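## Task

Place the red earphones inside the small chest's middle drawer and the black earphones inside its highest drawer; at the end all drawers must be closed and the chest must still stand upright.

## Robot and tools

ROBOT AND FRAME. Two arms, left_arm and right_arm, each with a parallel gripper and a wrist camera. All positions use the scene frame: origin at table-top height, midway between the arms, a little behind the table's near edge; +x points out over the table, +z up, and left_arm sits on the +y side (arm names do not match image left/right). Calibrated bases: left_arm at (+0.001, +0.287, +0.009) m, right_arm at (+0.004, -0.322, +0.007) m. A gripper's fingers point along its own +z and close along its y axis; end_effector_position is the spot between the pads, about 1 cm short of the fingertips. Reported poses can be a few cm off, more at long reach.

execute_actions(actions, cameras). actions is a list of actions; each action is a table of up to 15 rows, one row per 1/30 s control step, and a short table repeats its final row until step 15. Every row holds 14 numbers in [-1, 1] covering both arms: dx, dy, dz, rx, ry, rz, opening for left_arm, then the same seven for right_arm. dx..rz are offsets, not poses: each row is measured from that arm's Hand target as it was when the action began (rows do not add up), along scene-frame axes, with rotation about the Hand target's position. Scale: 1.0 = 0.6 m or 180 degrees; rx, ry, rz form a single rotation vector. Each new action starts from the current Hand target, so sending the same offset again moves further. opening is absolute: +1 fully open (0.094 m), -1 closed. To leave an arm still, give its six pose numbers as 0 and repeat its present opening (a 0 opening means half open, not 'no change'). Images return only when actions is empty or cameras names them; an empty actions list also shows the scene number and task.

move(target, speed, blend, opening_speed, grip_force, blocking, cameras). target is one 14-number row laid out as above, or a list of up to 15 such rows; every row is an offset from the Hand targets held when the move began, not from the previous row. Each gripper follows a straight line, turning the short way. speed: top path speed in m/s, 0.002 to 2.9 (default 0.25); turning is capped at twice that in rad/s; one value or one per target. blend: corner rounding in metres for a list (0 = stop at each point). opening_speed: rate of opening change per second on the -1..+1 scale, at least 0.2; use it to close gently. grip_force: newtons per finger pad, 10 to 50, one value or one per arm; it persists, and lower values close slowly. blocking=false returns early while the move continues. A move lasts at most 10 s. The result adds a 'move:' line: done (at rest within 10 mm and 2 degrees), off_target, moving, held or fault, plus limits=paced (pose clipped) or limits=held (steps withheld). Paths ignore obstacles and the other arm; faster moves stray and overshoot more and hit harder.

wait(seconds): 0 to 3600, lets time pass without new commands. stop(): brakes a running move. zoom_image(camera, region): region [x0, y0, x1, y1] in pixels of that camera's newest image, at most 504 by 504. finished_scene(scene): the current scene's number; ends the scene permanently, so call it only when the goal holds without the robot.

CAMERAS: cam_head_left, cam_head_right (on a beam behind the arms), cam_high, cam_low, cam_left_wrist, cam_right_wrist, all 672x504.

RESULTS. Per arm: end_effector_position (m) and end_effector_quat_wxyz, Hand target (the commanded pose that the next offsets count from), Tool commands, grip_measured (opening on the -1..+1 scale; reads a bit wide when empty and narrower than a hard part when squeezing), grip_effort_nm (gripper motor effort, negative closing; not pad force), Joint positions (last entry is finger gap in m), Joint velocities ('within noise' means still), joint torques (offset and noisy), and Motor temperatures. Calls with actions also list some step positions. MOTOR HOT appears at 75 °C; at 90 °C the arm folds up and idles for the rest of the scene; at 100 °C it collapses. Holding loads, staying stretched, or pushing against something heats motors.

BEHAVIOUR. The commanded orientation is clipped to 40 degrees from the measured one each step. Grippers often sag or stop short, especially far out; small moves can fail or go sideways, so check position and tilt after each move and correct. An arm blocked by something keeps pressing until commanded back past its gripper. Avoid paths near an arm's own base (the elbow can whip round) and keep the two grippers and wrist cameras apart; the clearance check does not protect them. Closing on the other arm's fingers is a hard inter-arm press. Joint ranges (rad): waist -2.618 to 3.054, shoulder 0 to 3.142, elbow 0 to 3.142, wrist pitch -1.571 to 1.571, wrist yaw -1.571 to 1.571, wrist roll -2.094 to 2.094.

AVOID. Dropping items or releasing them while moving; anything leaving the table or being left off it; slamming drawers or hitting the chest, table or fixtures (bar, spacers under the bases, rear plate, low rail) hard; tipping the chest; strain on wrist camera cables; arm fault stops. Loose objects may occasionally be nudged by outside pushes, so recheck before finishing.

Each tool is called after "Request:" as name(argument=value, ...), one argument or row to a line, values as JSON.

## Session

Request:
execute_actions(
  actions=[],
)

Request:
zoom_image(
  camera="cam_head_left",
  region=[260, 220, 560, 420],
)

Scene clock: 0.00 s.
left_arm: end_effector_position=(+0.3725, +0.2937, +0.1064) grip_measured=+1.000 grip_effort_nm=n/a end_effector_quat_wxyz=(+0.616, -0.014, +0.786, +0.053) | right_arm: end_effector_position=(+0.3902, -0.3559, +0.1307) grip_measured=+1.000 grip_effort_nm=n/a end_effector_quat_wxyz=(+0.660, +0.088, +0.745, -0.042)
Joint positions: left_arm=[-0.069 1.562 0.233 1.07 -0.149 0.029 0.094] | right_arm=[0.005 1.584 0.264 1.193 0.167 0.078 0.094]
Joint velocities: within noise
Joint torques (N m): no reading
Motor temperatures (°C): left_arm=[26 27 29 31 24 23 25] | right_arm=[24 33 32 28 25 22 23]
Heat: left arm: 31 °C; right arm: 33 °C.
Hand target: left_arm +0.3738, +0.2937, +0.1074; +0.617, -0.014, +0.785, +0.053 | right_arm +0.3917, -0.3561, +0.1348; +0.664, +0.089, +0.741, -0.042
Tool commands: left_gripper/opening=+1.0 right_gripper/opening=+1.0

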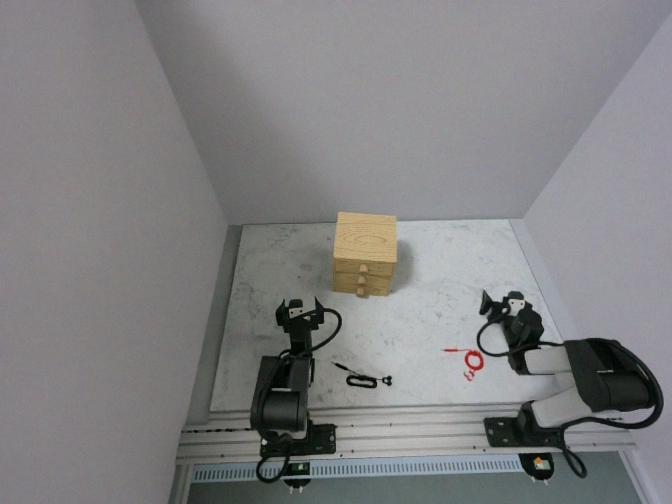

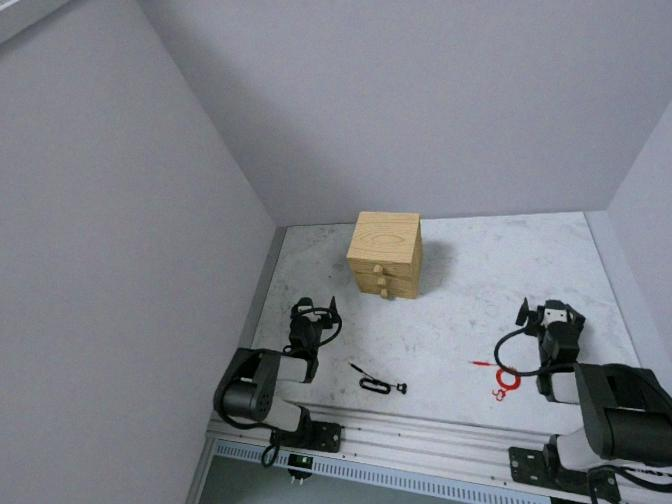

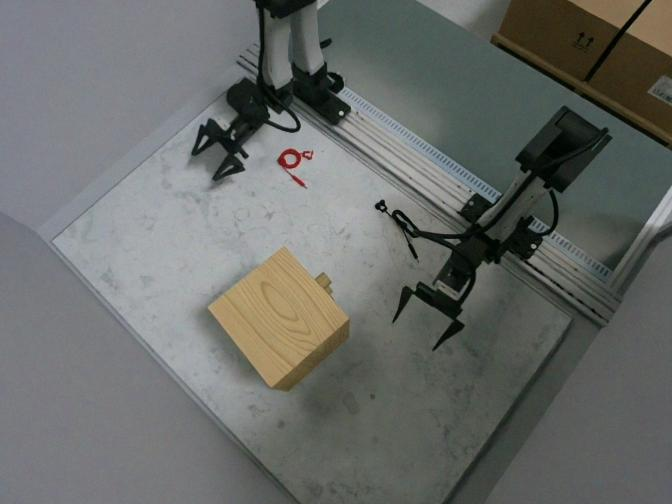

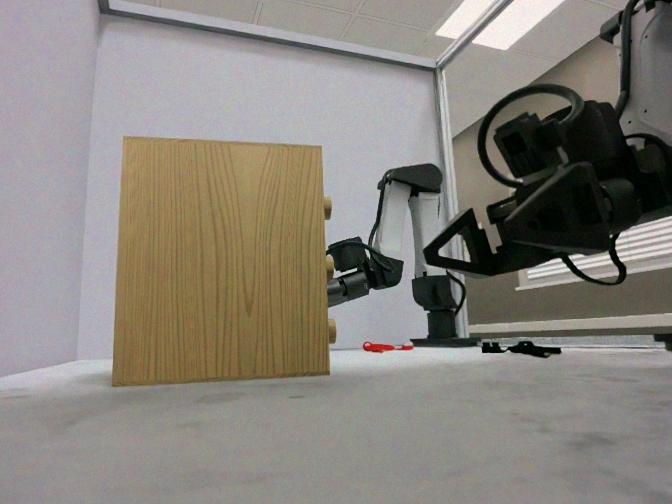

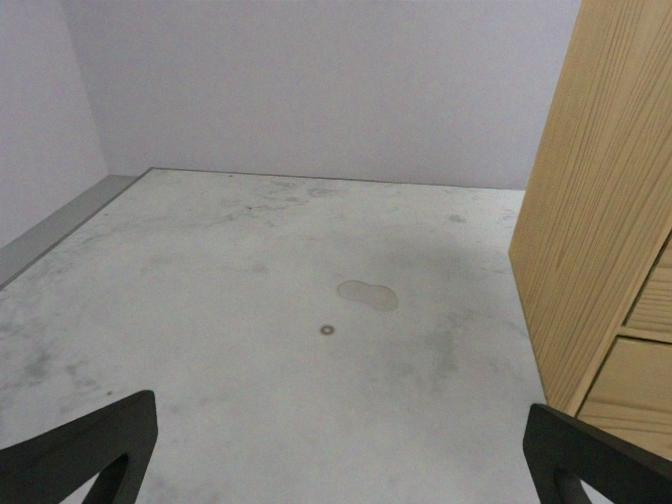

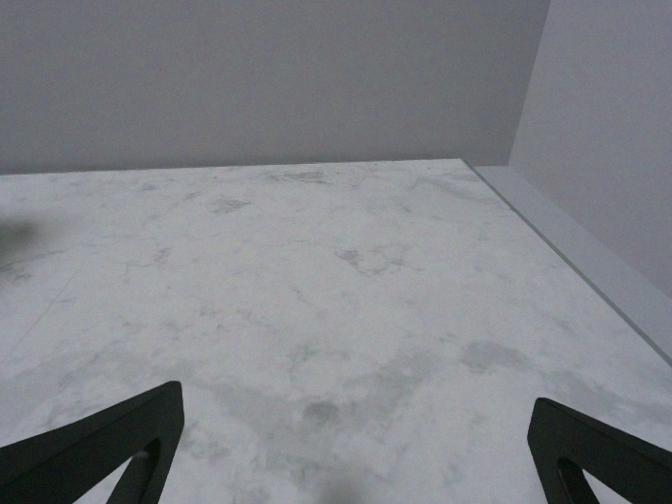

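Scaled by 1.680 from the camera's image (finer frame: 960x720).

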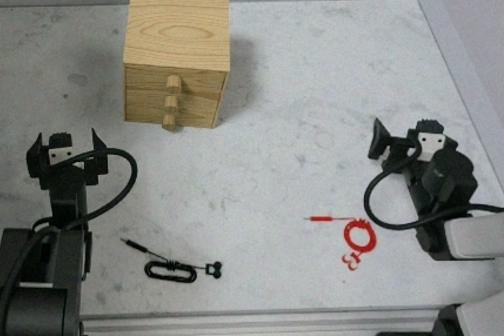

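Request:
move(
  target=[0.01,-0.32,0.139,-0.0202,0.0367,-0.0688,0.7,-0.317,0.118,0.02,-0.0113,0.4662,0.1075,1],
  speed=0.3,
  grip_force=[50, 30],
  cameras=["cam_left_wrist","cam_right_wrist","cam_head_left"],
)

Request:
zoom_image(
  camera="cam_head_left",
  region=[260, 220, 560, 420],
)

Scene clock: 83.77 s.
left_arm: end_effector_position=(+0.3735, +0.1061, +0.1825) grip_measured=+0.702 grip_effort_nm=-0.13 end_effector_quat_wxyz=(+0.565, +0.062, +0.822, -0.037) | right_arm: end_effector_position=(+0.2043, -0.2879, +0.1422) grip_measured=+1.000 grip_effort_nm=0.04 end_effector_quat_wxyz=(+0.010, -0.081, +0.997, -0.004)
Joint positions: left_arm=[-0.648 1.391 0.701 0.261 -0.449 -0.19 0.08] | right_arm=[0.192 1.285 1.111 -1.375 0.007 0.012 0.094]
Joint torques (N m): left_arm=[-0.49 -3.81 11.43 2.49 -0.36 0.01] | right_arm=[0.55 -3.23 7.54 0.05 -0.03 -0.09]
Motor temperatures (°C): left_arm=[26 30 32 46 24 23 25] | right_arm=[24 36 36 40 25 22 23]
Heat: left arm: 46 °C; right arm: 40 °C.
Hand target: left_arm +0.3798, +0.1018, +0.1907; +0.572, +0.054, +0.818, -0.038 | right_arm +0.2014, -0.2853, +0.1467; +0.000, -0.088, +0.996, +0.000
Off the commanded pose: left_arm 0.011 m, 1 deg | right_arm 0.006 m, 1 deg.
grip_force (N): 50, 30
move: off_target (left_arm)
Images, in order (width x height): cam_head_left 672x504, cam_left_wrist 672x504, cam_right_wrist 672x504.

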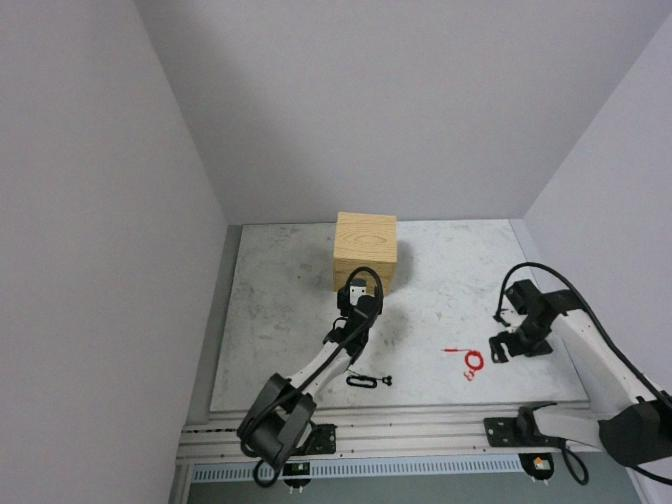

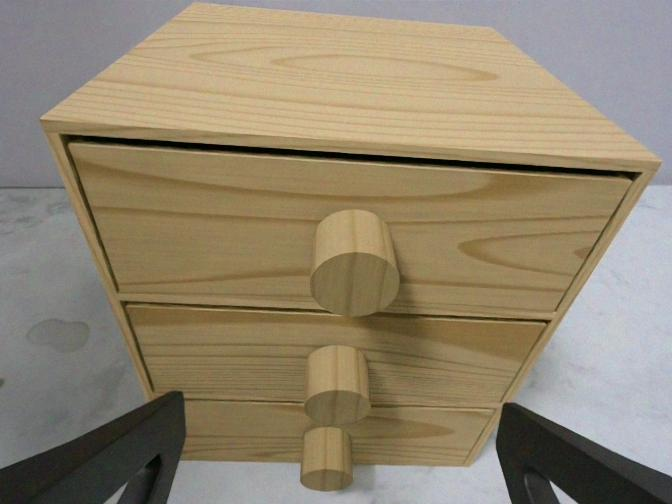

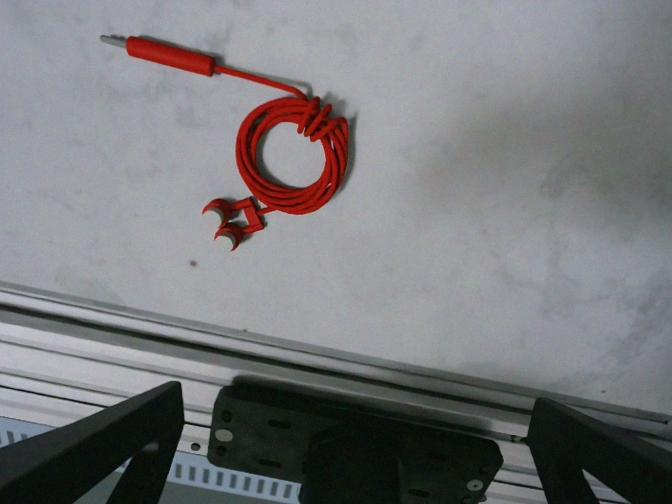

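Scaled by 1.680 from the camera's image (finer frame: 960x720).

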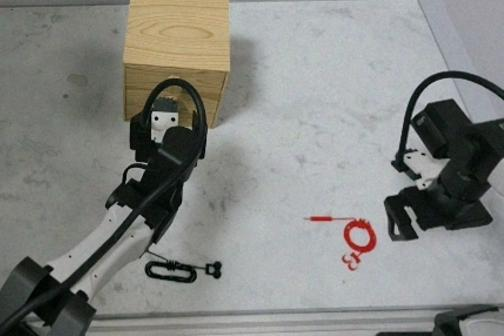

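Request:
move(
  target=[
    [0.098,-0.0197,-0.005,0,0,0,0.7,0.08,0.075,-0.2395,0,0,0,0.8],
    [0.098,-0.0197,-0.005,0,0,0,-0.55,0.08,0.075,-0.2395,0,0,0,-1],
    [-0.117,0.009,-0.005,0,0,0,-0.55,0.08,0.075,0.05,0,0,0,-1],
  ],
  speed=[0.2,0.1,0.15],
  cameras=["cam_left_wrist","cam_right_wrist","cam_head_left","cam_low"],
)

Scene clock: 120.00 s.
left_arm: end_effector_position=(+0.3115, +0.1044, +0.1809) grip_measured=-0.425 grip_effort_nm=-1.04 end_effector_quat_wxyz=(+0.559, +0.063, +0.826, -0.037) | right_arm: end_effector_position=(+0.2532, -0.2422, +0.1718) grip_measured=-0.804 grip_effort_nm=-0.63 end_effector_quat_wxyz=(+0.009, -0.087, +0.996, -0.003)
Joint positions: left_arm=[-0.817 1.185 0.586 0.11 -0.596 -0.285 0.027] | right_arm=[0.332 1.52 1.424 -1.455 0.007 0.14 0.009]
Joint torques (N m): left_arm=[-0.72 -5.85 7.34 2.64 -0.53 0.11] | right_arm=[0.42 -5.7 7.54 0 -0.05 0.02]
Motor temperatures (°C): left_arm=[26 29 40 47 24 23 26] | right_arm=[24 35 38 33 25 22 23]
Heat: left arm: 47 °C; right arm: 38 °C.
Hand target: left_arm +0.3096, +0.1072, +0.1878; +0.572, +0.054, +0.818, -0.038 | right_arm +0.2494, -0.2403, +0.1767; +0.000, -0.088, +0.996, +0.000
Off the commanded pose: left_arm 0.008 m, 2 deg | right_arm 0.006 m, 1 deg.
grip_force (N): 50, 30
move: done; target 2's new opening was sent with left_arm's hand 0.014 m and 2 deg from that target
Images, in order (width x height): cam_head_left 672x504, cam_low 672x504, cam_left_wrist 672x504, cam_right_wrist 672x504.

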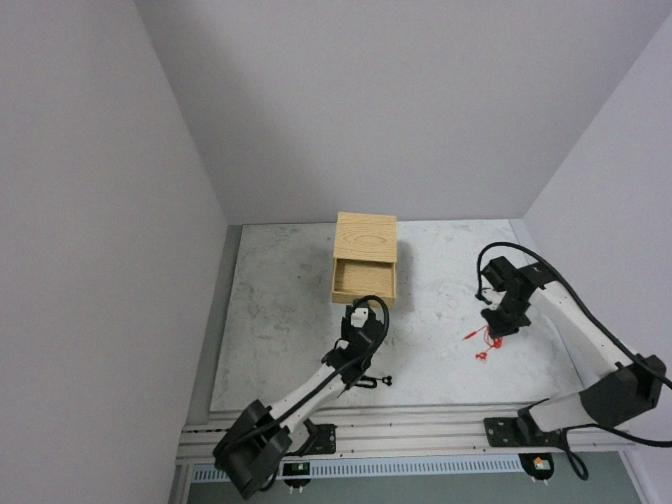

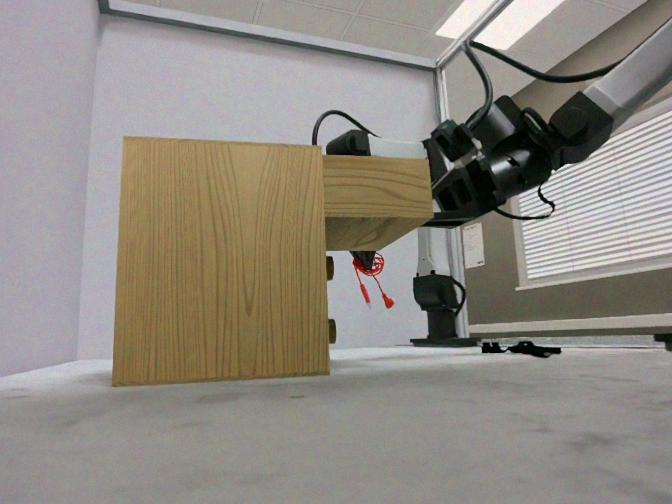

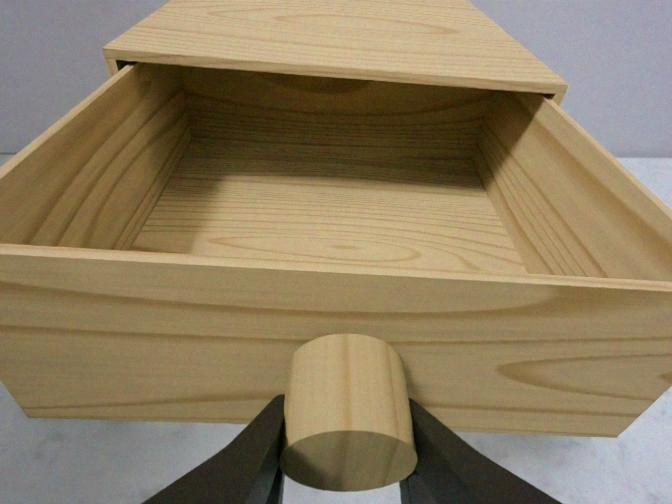

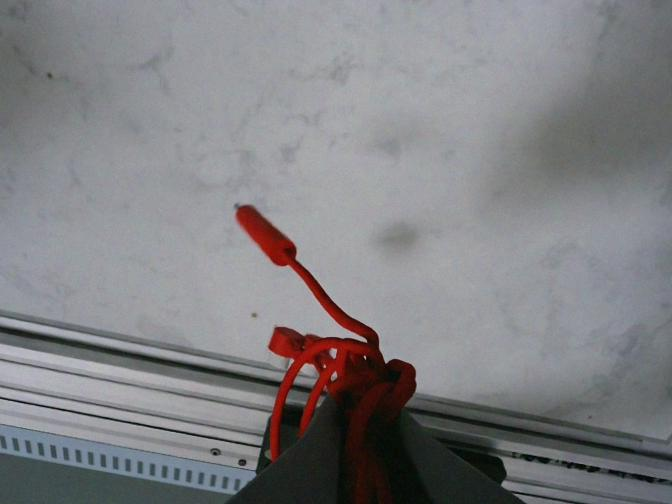

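Request:
move(
  target=[
    [0,0,0,0,0,0,0.4,0,0,0,0,0,0,-1],
    [-0.092,0.012,0,0,0,0,0.4,0,0,0,0,0,0,-1],
    [-0.183,0.038,0.02,0.195,0.135,-0.25,0.4,0,0,0,0,0,0,-1],
    [-0.266,0.021,-0.08,0.3548,0.2457,-0.4566,0.8,0,0,0,0,0,0,-1],
  ],
  speed=[0.15,0.15,0.25,0.25],
  blend=[0,0.01,0.03,0],
  cameras=["cam_left_wrist","cam_head_left","cam_head_right"],
)

Scene clock: 137.33 s.
left_arm: end_effector_position=(+0.1455, +0.1245, +0.1353) grip_measured=+0.797 grip_effort_nm=0.12 end_effector_quat_wxyz=(-0.004, +0.776, +0.631, -0.005) | right_arm: end_effector_position=(+0.2530, -0.2423, +0.1718) grip_measured=-0.804 grip_effort_nm=-0.62 end_effector_quat_wxyz=(+0.009, -0.087, +0.996, -0.003)
Joint positions: left_arm=[-0.835 1.385 1.142 -1.348 0.023 0.961 0.084] | right_arm=[0.332 1.52 1.424 -1.456 0.007 0.14 0.009]
Joint torques (N m): left_arm=[-0.59 -2.96 10.07 0.33 -0.11 0.28] | right_arm=[0.42 -5.7 7.54 0 -0.05 0.02]
Heat: left arm: 46 °C; right arm: 39 °C.
Hand target: left_arm +0.1499, +0.1198, +0.1397; +0.000, +0.783, +0.622, +0.000 | right_arm +0.2494, -0.2403, +0.1767; +0.000, -0.088, +0.996, +0.000
Off the commanded pose: left_arm 0.008 m, 1 deg | right_arm 0.006 m, 1 deg.
grip_force (N): 50, 30
move: done
Images, in order (width x height): cam_head_left 672x504, cam_head_right 672x504, cam_left_wrist 672x504.

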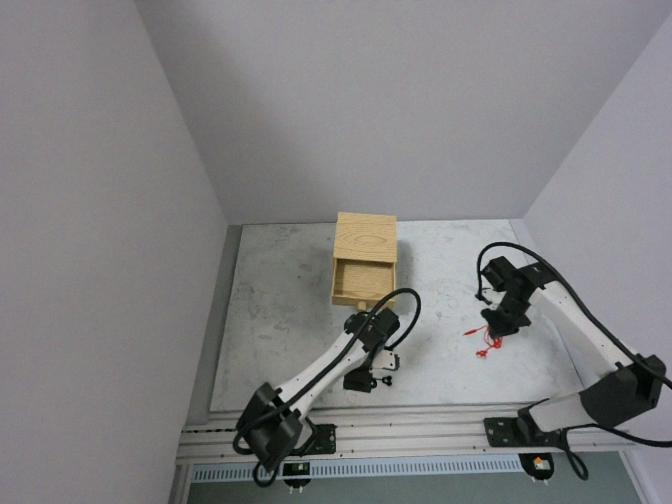

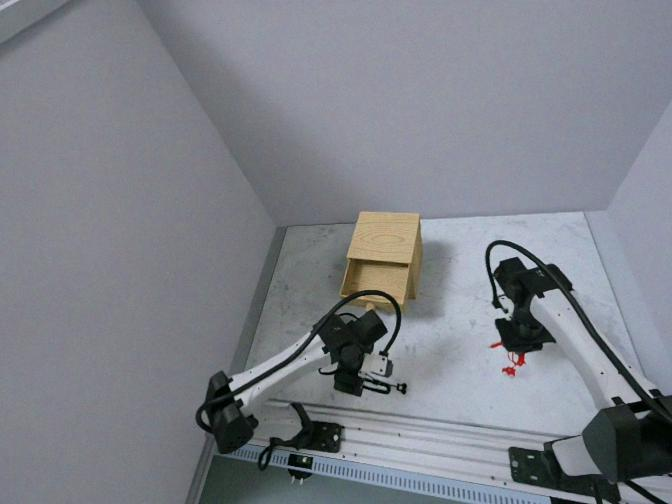

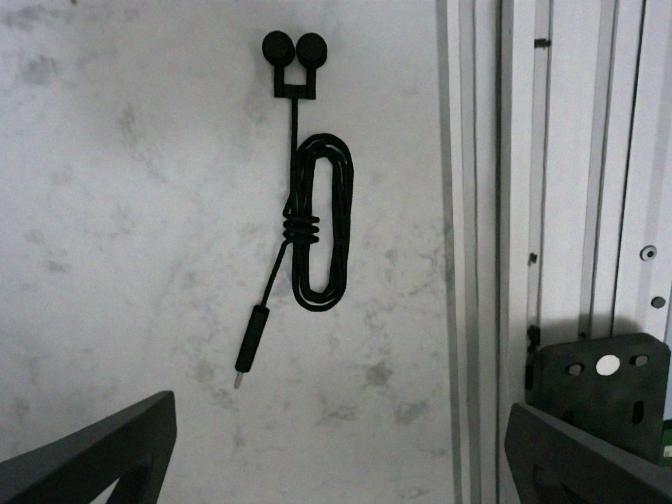

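Request:
move(
  target=[
    [0.016,-0.0275,-0.228,0,0,0,0.7,0,0,0,0,0,0,-1],
    [0.016,-0.0275,-0.228,0,0,0,-1,0,0,0,0,0,0,-1],
    [0.016,-0.0275,0.05,0,0,0,-1,0,0,0,0,0,0,-1],
  ],
  speed=0.2,
  grip_force=[30, 30],
  cameras=["cam_low","cam_left_wrist","cam_head_right"],
)

Scene clock: 154.80 s.
left_arm: end_effector_position=(+0.1543, +0.1061, +0.1633) grip_measured=-0.803 grip_effort_nm=-0.67 end_effector_quat_wxyz=(-0.009, +0.784, +0.621, -0.004) | right_arm: end_effector_position=(+0.2530, -0.2423, +0.1718) grip_measured=-0.804 grip_effort_nm=-0.63 end_effector_quat_wxyz=(+0.009, -0.087, +0.996, -0.003)
Joint positions: left_arm=[-0.86 1.475 1.329 -1.454 0.021 0.961 0.009] | right_arm=[0.332 1.52 1.424 -1.456 0.007 0.14 0.009]
Joint velocities: left_arm=[-0.012 0.007 -0.012 0.007 0.007 0.154 0] | right_arm=[within noise]
Joint torques (N m): left_arm=[0.24 -4.68 10.04 0.3 -0.1 0.1] | right_arm=[0.44 -5.71 7.54 0.01 -0.05 0.02]
Motor temperatures (°C): left_arm=[26 29 39 40 24 23 26] | right_arm=[24 35 39 32 25 22 24]
Heat: left arm: 40 °C; right arm: 39 °C.
Hand target: left_arm +0.1595, +0.1032, +0.1697; +0.000, +0.783, +0.622, +0.000 | right_arm +0.2494, -0.2403, +0.1767; +0.000, -0.088, +0.996, +0.000
Off the commanded pose: left_arm 0.009 m, 1 deg | right_arm 0.006 m, 1 deg.
grip_force (N): 30, 30
move: done
Images, in order (width x height): cam_head_right 672x504, cam_low 672x504, cam_left_wrist 672x504.

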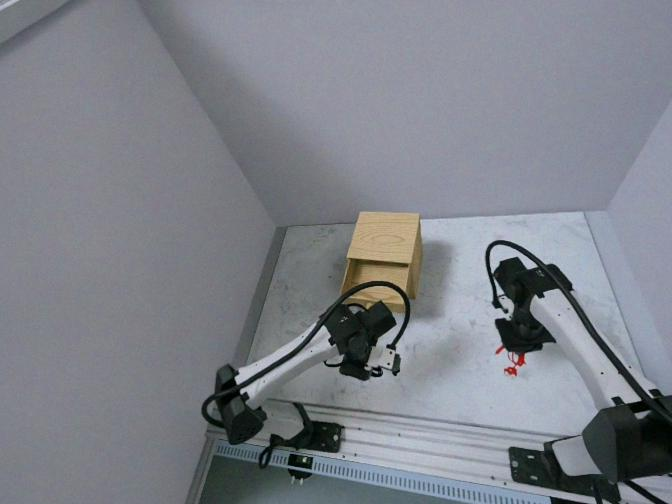

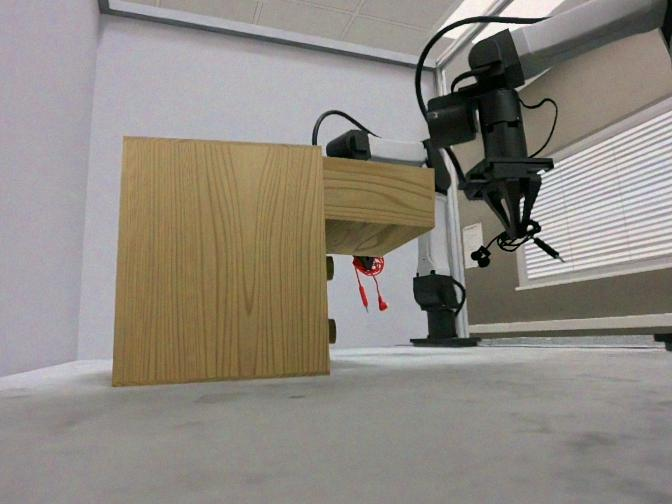

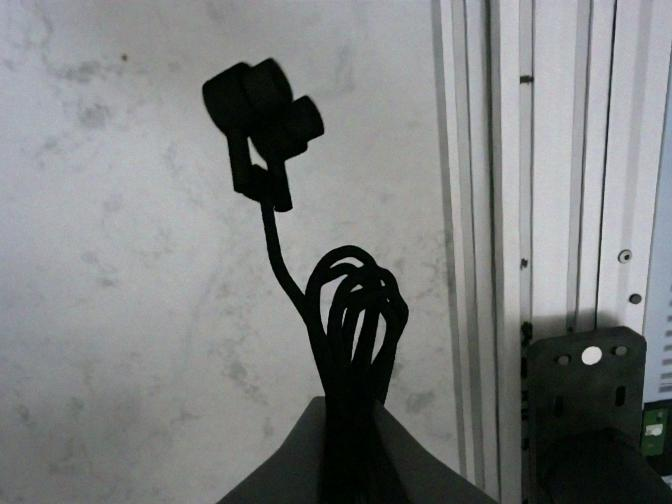

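Request:
move(
  target=[
    [0,0,0.25,0,0,0,-1,0,0,0,0,0,0,-1],
    [0.3925,-0.005,0.25,0,0,0.028,-1,0,0,0,0,0,0,-1],
  ],
  blend=[0.05,0],
  speed=0.3,
  cameras=["cam_left_wrist","cam_high"],
)

Scene clock: 165.63 s.
left_arm: end_effector_position=(+0.3881, +0.1018, +0.3234) grip_measured=-0.803 grip_effort_nm=-0.67 end_effector_quat_wxyz=(+0.238, +0.724, +0.640, +0.098) | right_arm: end_effector_position=(+0.2530, -0.2423, +0.1718) grip_measured=-0.804 grip_effort_nm=-0.63 end_effector_quat_wxyz=(+0.009, -0.087, +0.996, -0.003)
Joint positions: left_arm=[-0.449 1.995 2.501 -1.572 0.021 1.256 0.009] | right_arm=[0.332 1.52 1.424 -1.456 0.007 0.14 0.009]
Joint torques (N m): left_arm=[0.13 -6.84 8.91 1.6 -0.06 0.26] | right_arm=[0.46 -5.71 7.56 0.01 -0.05 0.02]
Heat: left arm: 40 °C; right arm: 39 °C.
Hand target: left_arm +0.3950, +0.1003, +0.3198; +0.000, +0.755, +0.656, +0.000 | right_arm +0.2494, -0.2403, +0.1767; +0.000, -0.088, +0.996, +0.000
Off the commanded pose: left_arm 0.008 m, 30 deg | right_arm 0.006 m, 1 deg.
joint sent to its limit (left arm) — joint 4 (wrist pitch), lower limit. The joint targets are off in orientation, not in position.
grip_force (N): 30, 30
move: off_target (left_arm)
Images, in order (width x height): cam_high 672x504, cam_left_wrist 672x504.

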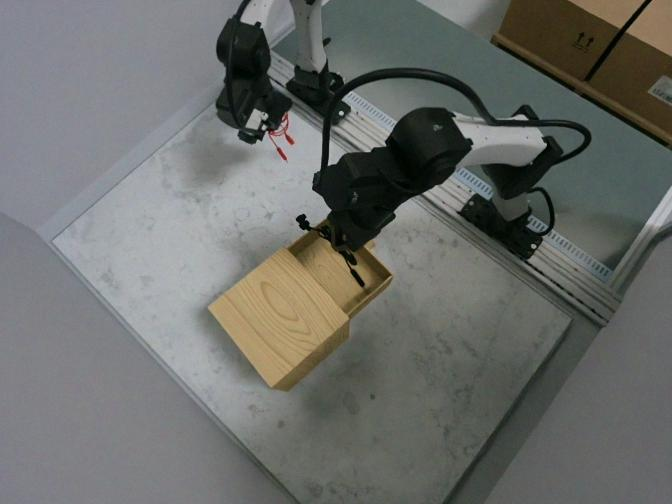

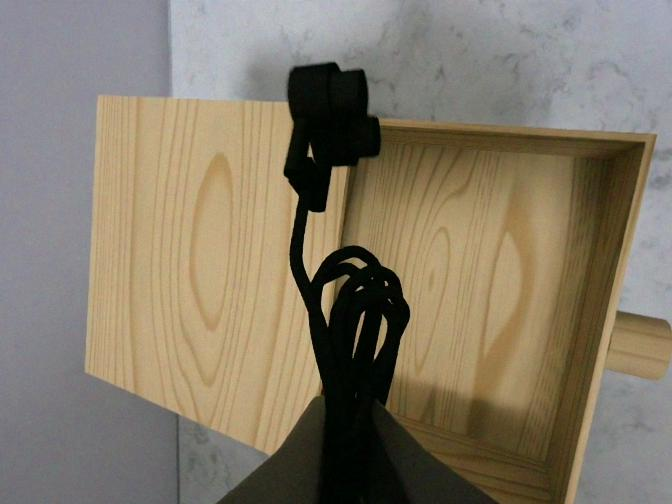

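Request:
move(
  target=[-0.033,0.022,-0.06,0,0,-0.05,-1,0,0,0,0,0,0,-1],
  speed=0.15,
  cameras=["cam_left_wrist"],
)

Scene clock: 177.20 s.
left_arm: end_effector_position=(+0.3804, +0.1086, +0.2772) grip_measured=-0.803 grip_effort_nm=-0.67 end_effector_quat_wxyz=(+0.163, +0.786, +0.591, +0.082) | right_arm: end_effector_position=(+0.2530, -0.2423, +0.1718) grip_measured=-0.804 grip_effort_nm=-0.63 end_effector_quat_wxyz=(+0.009, -0.087, +0.996, -0.003)
Joint positions: left_arm=[-0.443 1.995 2.348 -1.572 0.021 1.422 0.009] | right_arm=[0.332 1.52 1.424 -1.456 0.007 0.14 0.009]
Joint torques (N m): left_arm=[0.25 -12.41 5.34 1.25 -0.07 0.27] | right_arm=[0.44 -5.68 7.53 0.01 -0.05 0.02]
Heat: left arm: 40 °C; right arm: 39 °C.
Hand target: left_arm +0.3753, +0.1135, +0.2838; +0.000, +0.804, +0.595, +0.000 | right_arm +0.2494, -0.2403, +0.1767; +0.000, -0.088, +0.996, +0.000
Off the commanded pose: left_arm 0.010 m, 21 deg | right_arm 0.006 m, 1 deg.
joint sent to its limit (left arm) — joint 4 (wrist pitch), lower limit. The joint targets are off in orientation, not in position.
grip_force (N): 30, 30
move: off_target (left_arm)

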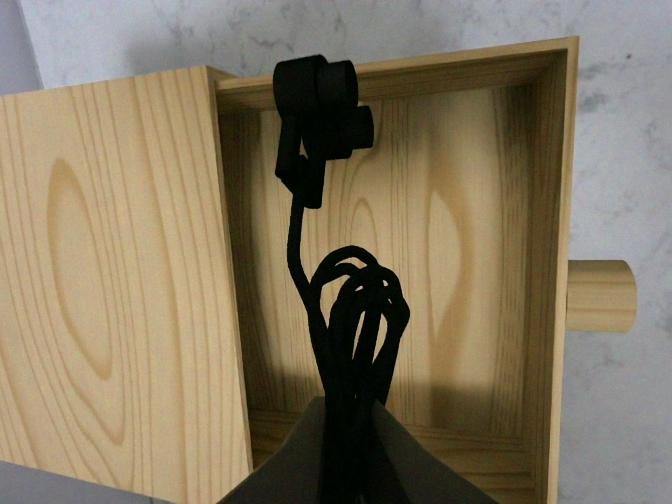

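Request:
move(
  target=[
    [0.004,0.03,0,0,0,0.02,-1,0,0,0,0,0,0,-1],
    [0.004,0.03,-0.11,0,0,0.035,-1,0,0,0,0,0,0,-1],
  ],
  blend=[0.008,0],
  speed=0.12,
  cameras=["cam_left_wrist"],
)

Scene clock: 189.73 s.
left_arm: end_effector_position=(+0.3754, +0.1282, +0.2320) grip_measured=-0.803 grip_effort_nm=-0.66 end_effector_quat_wxyz=(+0.096, +0.771, +0.628, +0.049) | right_arm: end_effector_position=(+0.2530, -0.2423, +0.1718) grip_measured=-0.804 grip_effort_nm=-0.63 end_effector_quat_wxyz=(+0.009, -0.087, +0.996, -0.003)
Joint positions: left_arm=[-0.408 2.012 2.214 -1.572 0.015 1.383 0.009] | right_arm=[0.332 1.52 1.424 -1.456 0.007 0.14 0.009]
Joint torques (N m): left_arm=[0.53 -7.79 5.87 0.91 -0.07 -0.03] | right_arm=[0.44 -5.71 7.53 0.01 -0.05 0.02]
Motor temperatures (°C): left_arm=[26 35 38 39 24 23 26] | right_arm=[24 35 40 31 25 22 24]
Heat: left arm: 39 °C; right arm: 40 °C.
Hand target: left_arm +0.3776, +0.1315, +0.2178; +0.000, +0.770, +0.638, +0.000 | right_arm +0.2494, -0.2403, +0.1767; +0.000, -0.088, +0.996, +0.000
Off the commanded pose: left_arm 0.015 m, 12 deg | right_arm 0.006 m, 1 deg.
joint sent to its limit (left arm) — joint 4 (wrist pitch), lower limit. The joint targets are off in orientation, not in position.
grip_force (N): 30, 30
move: off_target (left_arm)

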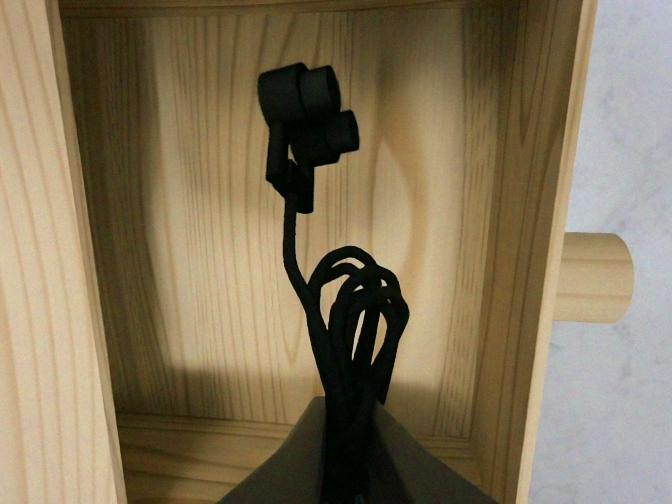

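Request:
move(
  target=[
    [-0.003,-0.02,-0.035,0,0,0.01,-1,0,0,0,0,0,0,-1],
    [-0.003,-0.02,-0.035,0,0,0.01,0.1,0,0,0,0,0,0,-1],
    [-0.003,-0.02,0.15,0,0,0.01,0.1,0,0,0,0,0,0,-1],
  ],
  speed=[0.1,0.1,0.2],
  opening_speed=1.2,
  cameras=["cam_left_wrist"],
)

Scene clock: 202.13 s.
left_arm: end_effector_position=(+0.3749, +0.1206, +0.2975) grip_measured=+0.098 grip_effort_nm=0.12 end_effector_quat_wxyz=(+0.186, +0.746, +0.634, +0.090) | right_arm: end_effector_position=(+0.2530, -0.2423, +0.1718) grip_measured=-0.804 grip_effort_nm=-0.62 end_effector_quat_wxyz=(+0.009, -0.087, +0.996, -0.003)
Joint positions: left_arm=[-0.425 1.94 2.342 -1.573 0.012 1.322 0.052] | right_arm=[0.332 1.52 1.424 -1.456 0.007 0.14 0.009]
Joint torques (N m): left_arm=[-0.24 -9.55 9.16 1.39 -0.05 -0.02] | right_arm=[0.46 -5.7 7.54 0.01 -0.05 0.02]
Heat: left arm: 38 °C; right arm: 40 °C.
Hand target: left_arm +0.3758, +0.1195, +0.3078; +0.000, +0.760, +0.650, +0.000 | right_arm +0.2494, -0.2403, +0.1767; +0.000, -0.088, +0.996, +0.000
Off the commanded pose: left_arm 0.010 m, 24 deg | right_arm 0.006 m, 1 deg.
joint sent to its limit (left arm) — joint 4 (wrist pitch), lower limit. The joint targets are off in orientation, not in position.
grip_force (N): 30, 30
move: off_target (left_arm); target 2's new opening was sent with left_arm's hand 0.018 m and 10 deg from that target

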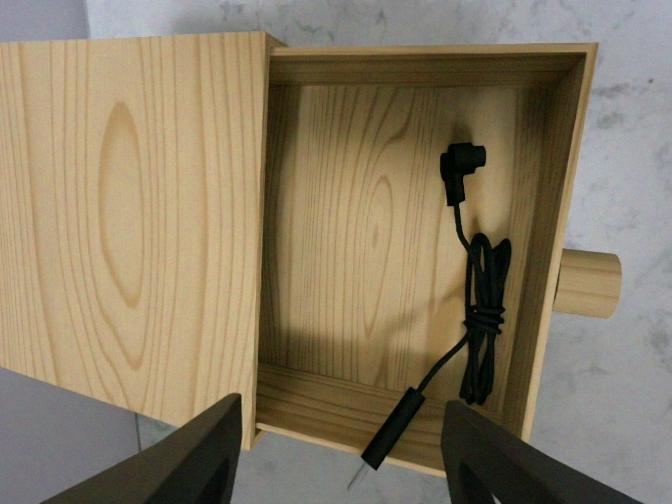

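Request:
zoom_image(
  camera="cam_left_wrist",
  region=[250, 200, 600, 504],
)

Scaled by 1.440 from the camera's image (finer frame: 960x720).

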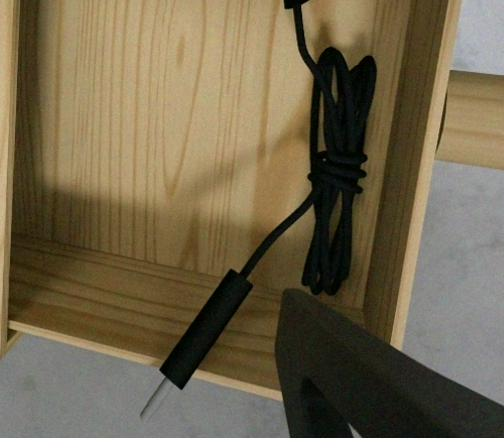

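Request:
move(
  target=[
    [0.04,0.21,0,0,0,0,-1,0,0,0,0,0,0,-1],
    [0.04,0.21,-0.115,0,0,0,-1,0,0,0,0,0,0,-1],
  ],
  speed=0.25,
  cameras=["cam_left_wrist","cam_head_left"],
  blend=[0.03,0],
)

Scene clock: 215.40 s.
left_arm: end_effector_position=(+0.3982, +0.2447, +0.2526) grip_measured=-0.991 grip_effort_nm=-0.48 end_effector_quat_wxyz=(+0.101, +0.748, +0.650, +0.088) | right_arm: end_effector_position=(+0.2530, -0.2423, +0.1718) grip_measured=-0.804 grip_effort_nm=-0.62 end_effector_quat_wxyz=(+0.009, -0.087, +0.996, -0.003)
Joint positions: left_arm=[-0.116 1.959 2.213 -1.573 0.013 1.61 0] | right_arm=[0.332 1.52 1.424 -1.456 0.007 0.14 0.009]
Joint torques (N m): left_arm=[-0.08 -7.31 5.63 1.02 -0.08 0.26] | right_arm=[0.44 -5.71 7.53 0.01 -0.05 0.03]
Heat: left arm: 38 °C; right arm: 40 °C.
Hand target: left_arm +0.3998, +0.2455, +0.2388; +0.000, +0.760, +0.650, +0.000 | right_arm +0.2494, -0.2403, +0.1767; +0.000, -0.088, +0.996, +0.000
Off the commanded pose: left_arm 0.014 m, 15 deg | right_arm 0.006 m, 1 deg.
joint sent to its limit (left arm) — joint 4 (wrist pitch), lower limit. The joint targets are off in orientation, not in position.
grip_force (N): 30, 30
move: off_target (left_arm)
Images, in order (width x height): cam_head_left 672x504, cam_left_wrist 672x504.

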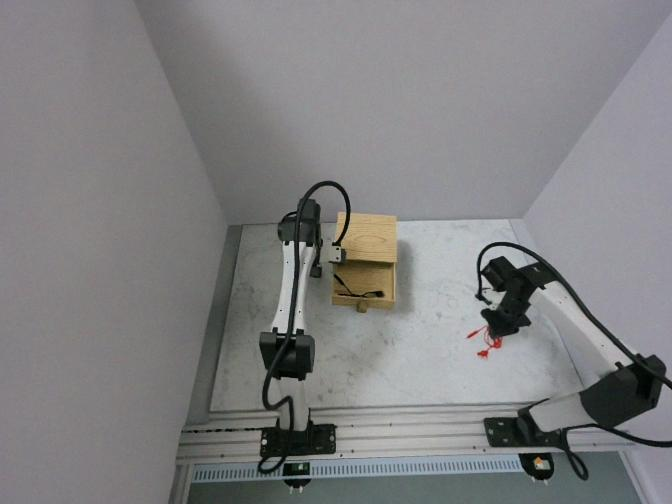

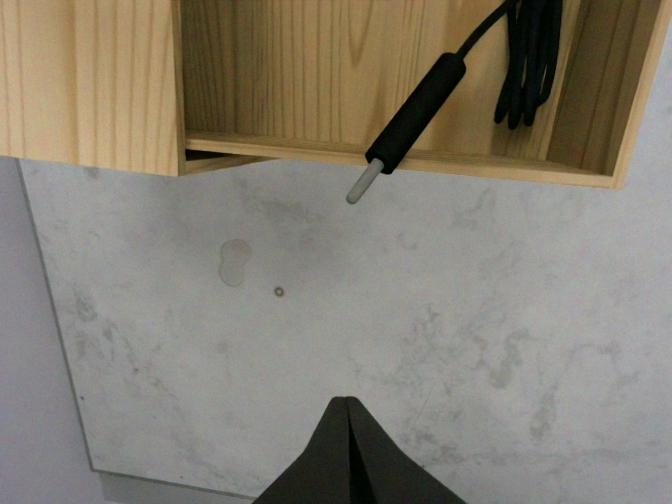

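Request:
move(
  target=[
    [-0.008,0,-0.017,0,0,0,-1,0,0,0,0,0,0,-1],
    [-0.035,-0.15,-0.017,0,0,0,-1,0,0,0,0,0,0,-1],
  ],
  speed=0.12,
  cameras=["cam_left_wrist"],
  blend=[0.01,0],
)

Scene clock: 228.43 s.
left_arm: end_effector_position=(+0.3753, +0.1574, +0.2373) grip_measured=-0.991 grip_effort_nm=-0.49 end_effector_quat_wxyz=(+0.092, +0.758, +0.643, +0.058) | right_arm: end_effector_position=(+0.2530, -0.2423, +0.1718) grip_measured=-0.804 grip_effort_nm=-0.63 end_effector_quat_wxyz=(+0.009, -0.087, +0.996, -0.003)
Joint positions: left_arm=[-0.346 1.969 2.173 -1.573 0.003 1.408 0] | right_arm=[0.332 1.52 1.424 -1.456 0.007 0.14 0.009]
Joint torques (N m): left_arm=[-0.05 -7.19 7.56 0.92 0.02 -0.03] | right_arm=[0.47 -5.7 7.54 0.01 -0.05 0.02]
Heat: left arm: 37 °C; right arm: 40 °C.
Hand target: left_arm +0.3788, +0.1556, +0.2286; +0.000, +0.760, +0.650, +0.000 | right_arm +0.2494, -0.2403, +0.1767; +0.000, -0.088, +0.996, +0.000
Off the commanded pose: left_arm 0.010 m, 13 deg | right_arm 0.006 m, 1 deg.
joint sent to its limit (left arm) — joint 4 (wrist pitch), lower limit. The joint targets are off in orientation, not in position.
grip_force (N): 30, 30
move: off_target (left_arm)

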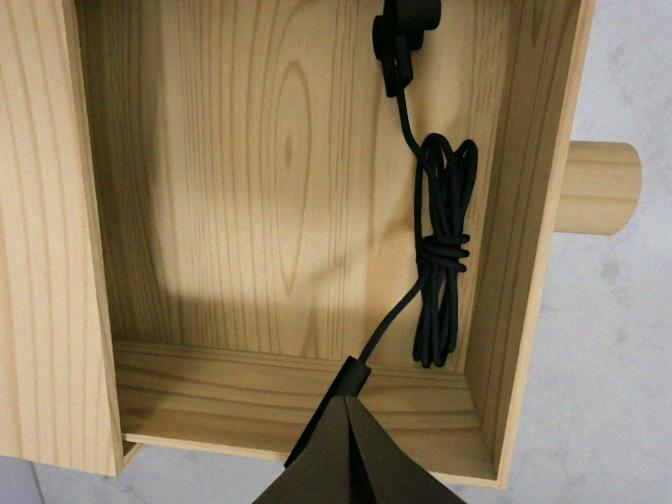

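Request:
move(
  target=[
    [0,0,0.05,0,0,0,-1,0,0,0,0,0,0,-1],
    [0.016,0.013,0.05,0,0,0,-0.45,0,0,0,0,0,0,-1],
  ],
  speed=0.15,
  cameras=["cam_left_wrist"],
)

Request:
zoom_image(
  camera="cam_left_wrist",
  region=[200, 300, 500, 504],
)

Scene clock: 244.27 s.
left_arm: end_effector_position=(+0.3836, +0.1623, +0.2522) grip_measured=-0.453 grip_effort_nm=0.12 end_effector_quat_wxyz=(+0.114, +0.751, +0.647, +0.072) | right_arm: end_effector_position=(+0.2530, -0.2423, +0.1718) grip_measured=-0.804 grip_effort_nm=-0.63 end_effector_quat_wxyz=(+0.009, -0.087, +0.996, -0.003)
Joint positions: left_arm=[-0.327 1.969 2.226 -1.574 0.003 1.409 0.026] | right_arm=[0.332 1.52 1.424 -1.456 0.007 0.14 0.009]
Joint torques (N m): left_arm=[0.65 -9.13 9.55 1.04 0.04 0.25] | right_arm=[0.47 -5.71 7.51 0.01 -0.05 0.03]
Heat: left arm: 37 °C; right arm: 41 °C.
Hand target: left_arm +0.3884, +0.1633, +0.2586; +0.000, +0.760, +0.650, +0.000 | right_arm +0.2494, -0.2403, +0.1767; +0.000, -0.088, +0.996, +0.000
Off the commanded pose: left_arm 0.008 m, 16 deg | right_arm 0.006 m, 1 deg.
joint sent to its limit (left arm) — joint 4 (wrist pitch), lower limit. The joint targets are off in orientation, not in position.
grip_force (N): 30, 30
move: off_target (left_arm); target 2's new opening was sent with left_arm's hand 0.008 m and 16 deg from that target

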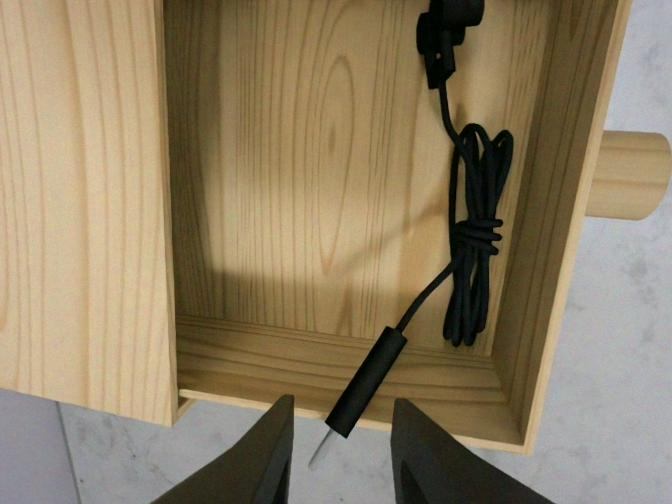

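Scaled by 1.680 from the camera's image (finer frame: 960x720).

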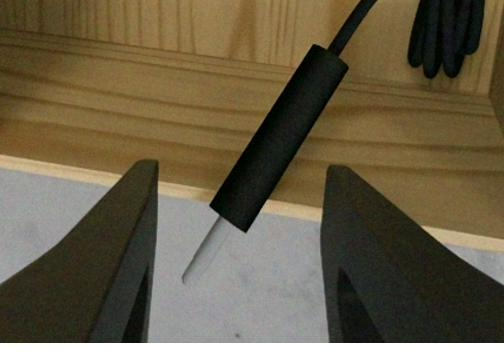

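Request:
move(
  target=[
    [0.01,0,-0.03,0,0,0,-0.45,0,0,0,0,0,0,-1],
    [0.01,0,-0.03,0,0,0,-1,0,0,0,0,0,0,-1],
    [0.01,0,0.05,0,0,0,-1,0,0,0,0,0,0,-1],
    [0.01,-0.06,0.06,0,0,0,-1,0,0,0,0,0,0,-1],
  ],
  speed=[0.1,0.1,0.15,0.15],
  cameras=["cam_left_wrist"],
)

Scene clock: 262.63 s.
left_arm: end_effector_position=(+0.3921, +0.1311, +0.2890) grip_measured=-0.991 grip_effort_nm=-0.48 end_effector_quat_wxyz=(+0.176, +0.746, +0.634, +0.097) | right_arm: end_effector_position=(+0.2530, -0.2423, +0.1718) grip_measured=-0.804 grip_effort_nm=-0.63 end_effector_quat_wxyz=(+0.009, -0.087, +0.996, -0.003)
Joint positions: left_arm=[-0.391 1.992 2.383 -1.574 0.003 1.359 0] | right_arm=[0.332 1.52 1.424 -1.456 0.007 0.14 0.009]
Joint torques (N m): left_arm=[-0.49 -8.95 9.25 1.37 0 -0.02] | right_arm=[0.46 -5.68 7.54 0.01 -0.05 0.03]
Heat: left arm: 38 °C; right arm: 41 °C.
Hand target: left_arm +0.3944, +0.1273, +0.2947; +0.000, +0.760, +0.650, +0.000 | right_arm +0.2494, -0.2403, +0.1767; +0.000, -0.088, +0.996, +0.000
Off the commanded pose: left_arm 0.007 m, 23 deg | right_arm 0.006 m, 1 deg.
joint sent to its limit (left arm) — joint 4 (wrist pitch), lower limit. The joint targets are off in orientation, not in position.
grip_force (N): 30, 30
move: off_target (left_arm); target 2's new opening was sent with left_arm's hand 0.008 m and 14 deg from that target

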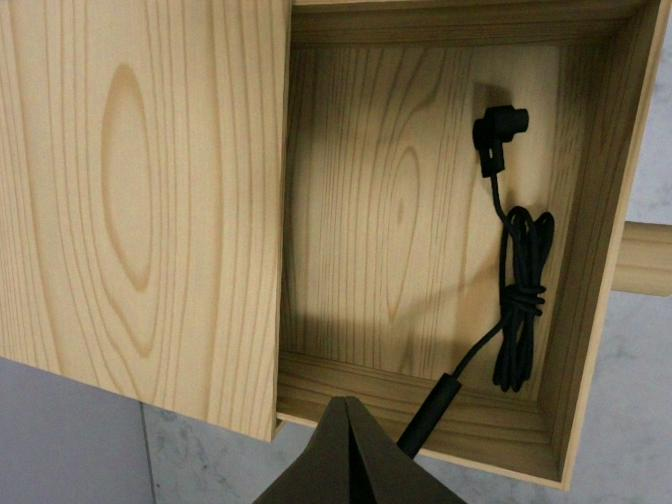

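Request:
move(
  target=[
    [0.002,0.118,-0.05,0,0,0,-0.45,0,0,0,0,0,0,-1],
    [0.002,0.118,-0.11,0,0,0,-0.45,0,0,0,0,0,0,-1],
  ],
  speed=[0.2,0.08],
  blend=[0.01,0],
  cameras=["cam_left_wrist"],
)

Request:
zoom_image(
  camera="cam_left_wrist",
  region=[200, 300, 500, 504],
)

Scene clock: 275.33 s.
left_arm: end_effector_position=(+0.3947, +0.1950, +0.2416) grip_measured=-0.452 grip_effort_nm=0.12 end_effector_quat_wxyz=(+0.100, +0.751, +0.650, +0.068) | right_arm: end_effector_position=(+0.2530, -0.2423, +0.1718) grip_measured=-0.804 grip_effort_nm=-0.63 end_effector_quat_wxyz=(+0.009, -0.087, +0.996, -0.003)
Joint positions: left_arm=[-0.238 1.992 2.219 -1.574 0.015 1.493 0.026] | right_arm=[0.332 1.52 1.424 -1.456 0.007 0.14 0.009]
Joint torques (N m): left_arm=[0.38 -8.08 5.45 0.97 -0.08 0.27] | right_arm=[0.46 -5.71 7.53 0.01 -0.05 0.02]
Heat: left arm: 38 °C; right arm: 41 °C.
Hand target: left_arm +0.3956, +0.1982, +0.2286; +0.000, +0.760, +0.650, +0.000 | right_arm +0.2494, -0.2403, +0.1767; +0.000, -0.088, +0.996, +0.000
Off the commanded pose: left_arm 0.013 m, 14 deg | right_arm 0.006 m, 1 deg.
joint sent to its limit (left arm) — joint 4 (wrist pitch), lower limit. The joint targets are off in orientation, not in position.
grip_force (N): 30, 30
move: off_target (left_arm)

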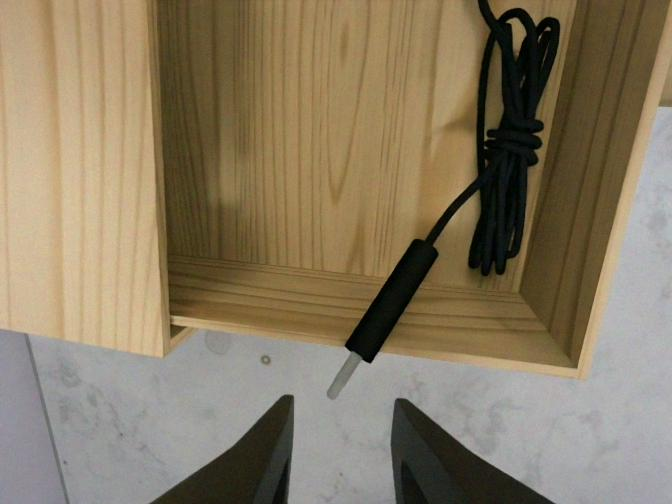

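Scaled by 1.680 from the camera's image (finer frame: 960x720).

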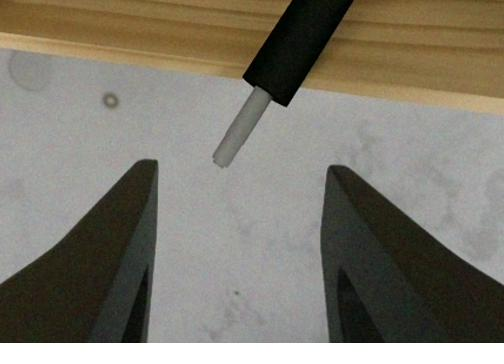

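Request:
move(
  target=[
    [0.003,-0.012,-0.04,0,0,0,-0.45,0,0,0,0,0,0,-1],
  ],
  speed=[0.08],
  cameras=["cam_left_wrist"],
)

Request:
zoom_image(
  camera="cam_left_wrist",
  region=[200, 300, 500, 504],
)

Scene clock: 289.53 s.
left_arm: end_effector_position=(+0.3973, +0.1930, +0.2210) grip_measured=-0.452 grip_effort_nm=0.12 end_effector_quat_wxyz=(+0.076, +0.754, +0.650, +0.052) | right_arm: end_effector_position=(+0.2530, -0.2423, +0.1718) grip_measured=-0.804 grip_effort_nm=-0.62 end_effector_quat_wxyz=(+0.009, -0.087, +0.996, -0.003)
Joint positions: left_arm=[-0.243 2.035 2.205 -1.574 0.013 1.493 0.026] | right_arm=[0.332 1.52 1.424 -1.456 0.007 0.14 0.009]
Joint torques (N m): left_arm=[-0.68 -7.64 5.61 0.83 -0.09 0.09] | right_arm=[0.47 -5.7 7.51 0 -0.05 0.02]
Heat: left arm: 37 °C; right arm: 41 °C.
Hand target: left_arm +0.3974, +0.1909, +0.2047; +0.000, +0.760, +0.650, +0.000 | right_arm +0.2494, -0.2403, +0.1767; +0.000, -0.088, +0.996, +0.000
Off the commanded pose: left_arm 0.016 m, 11 deg | right_arm 0.006 m, 1 deg.
joint sent to its limit (left arm) — joint 4 (wrist pitch), lower limit. The joint targets are off in orientation, not in position.
grip_force (N): 30, 30
move: off_target (left_arm)

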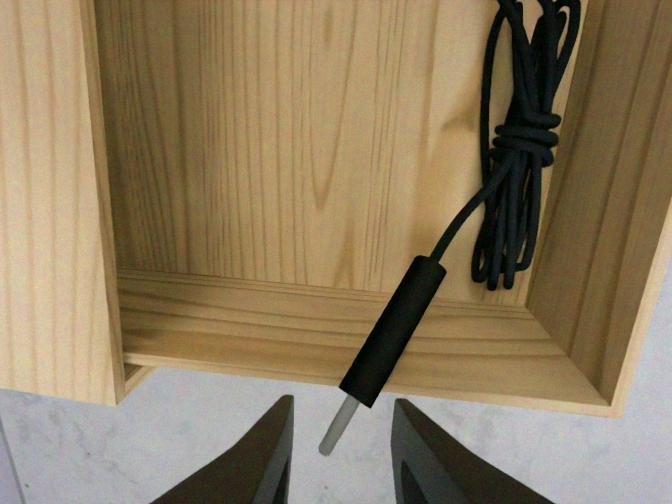

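Scaled by 1.680 from the camera's image (finer frame: 960x720).

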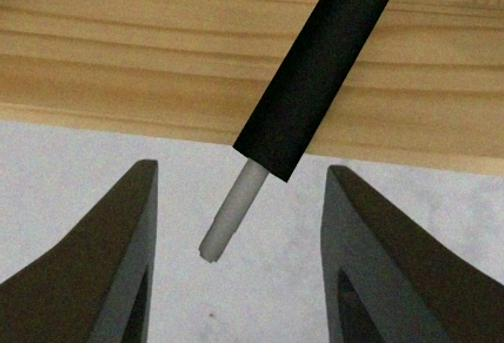

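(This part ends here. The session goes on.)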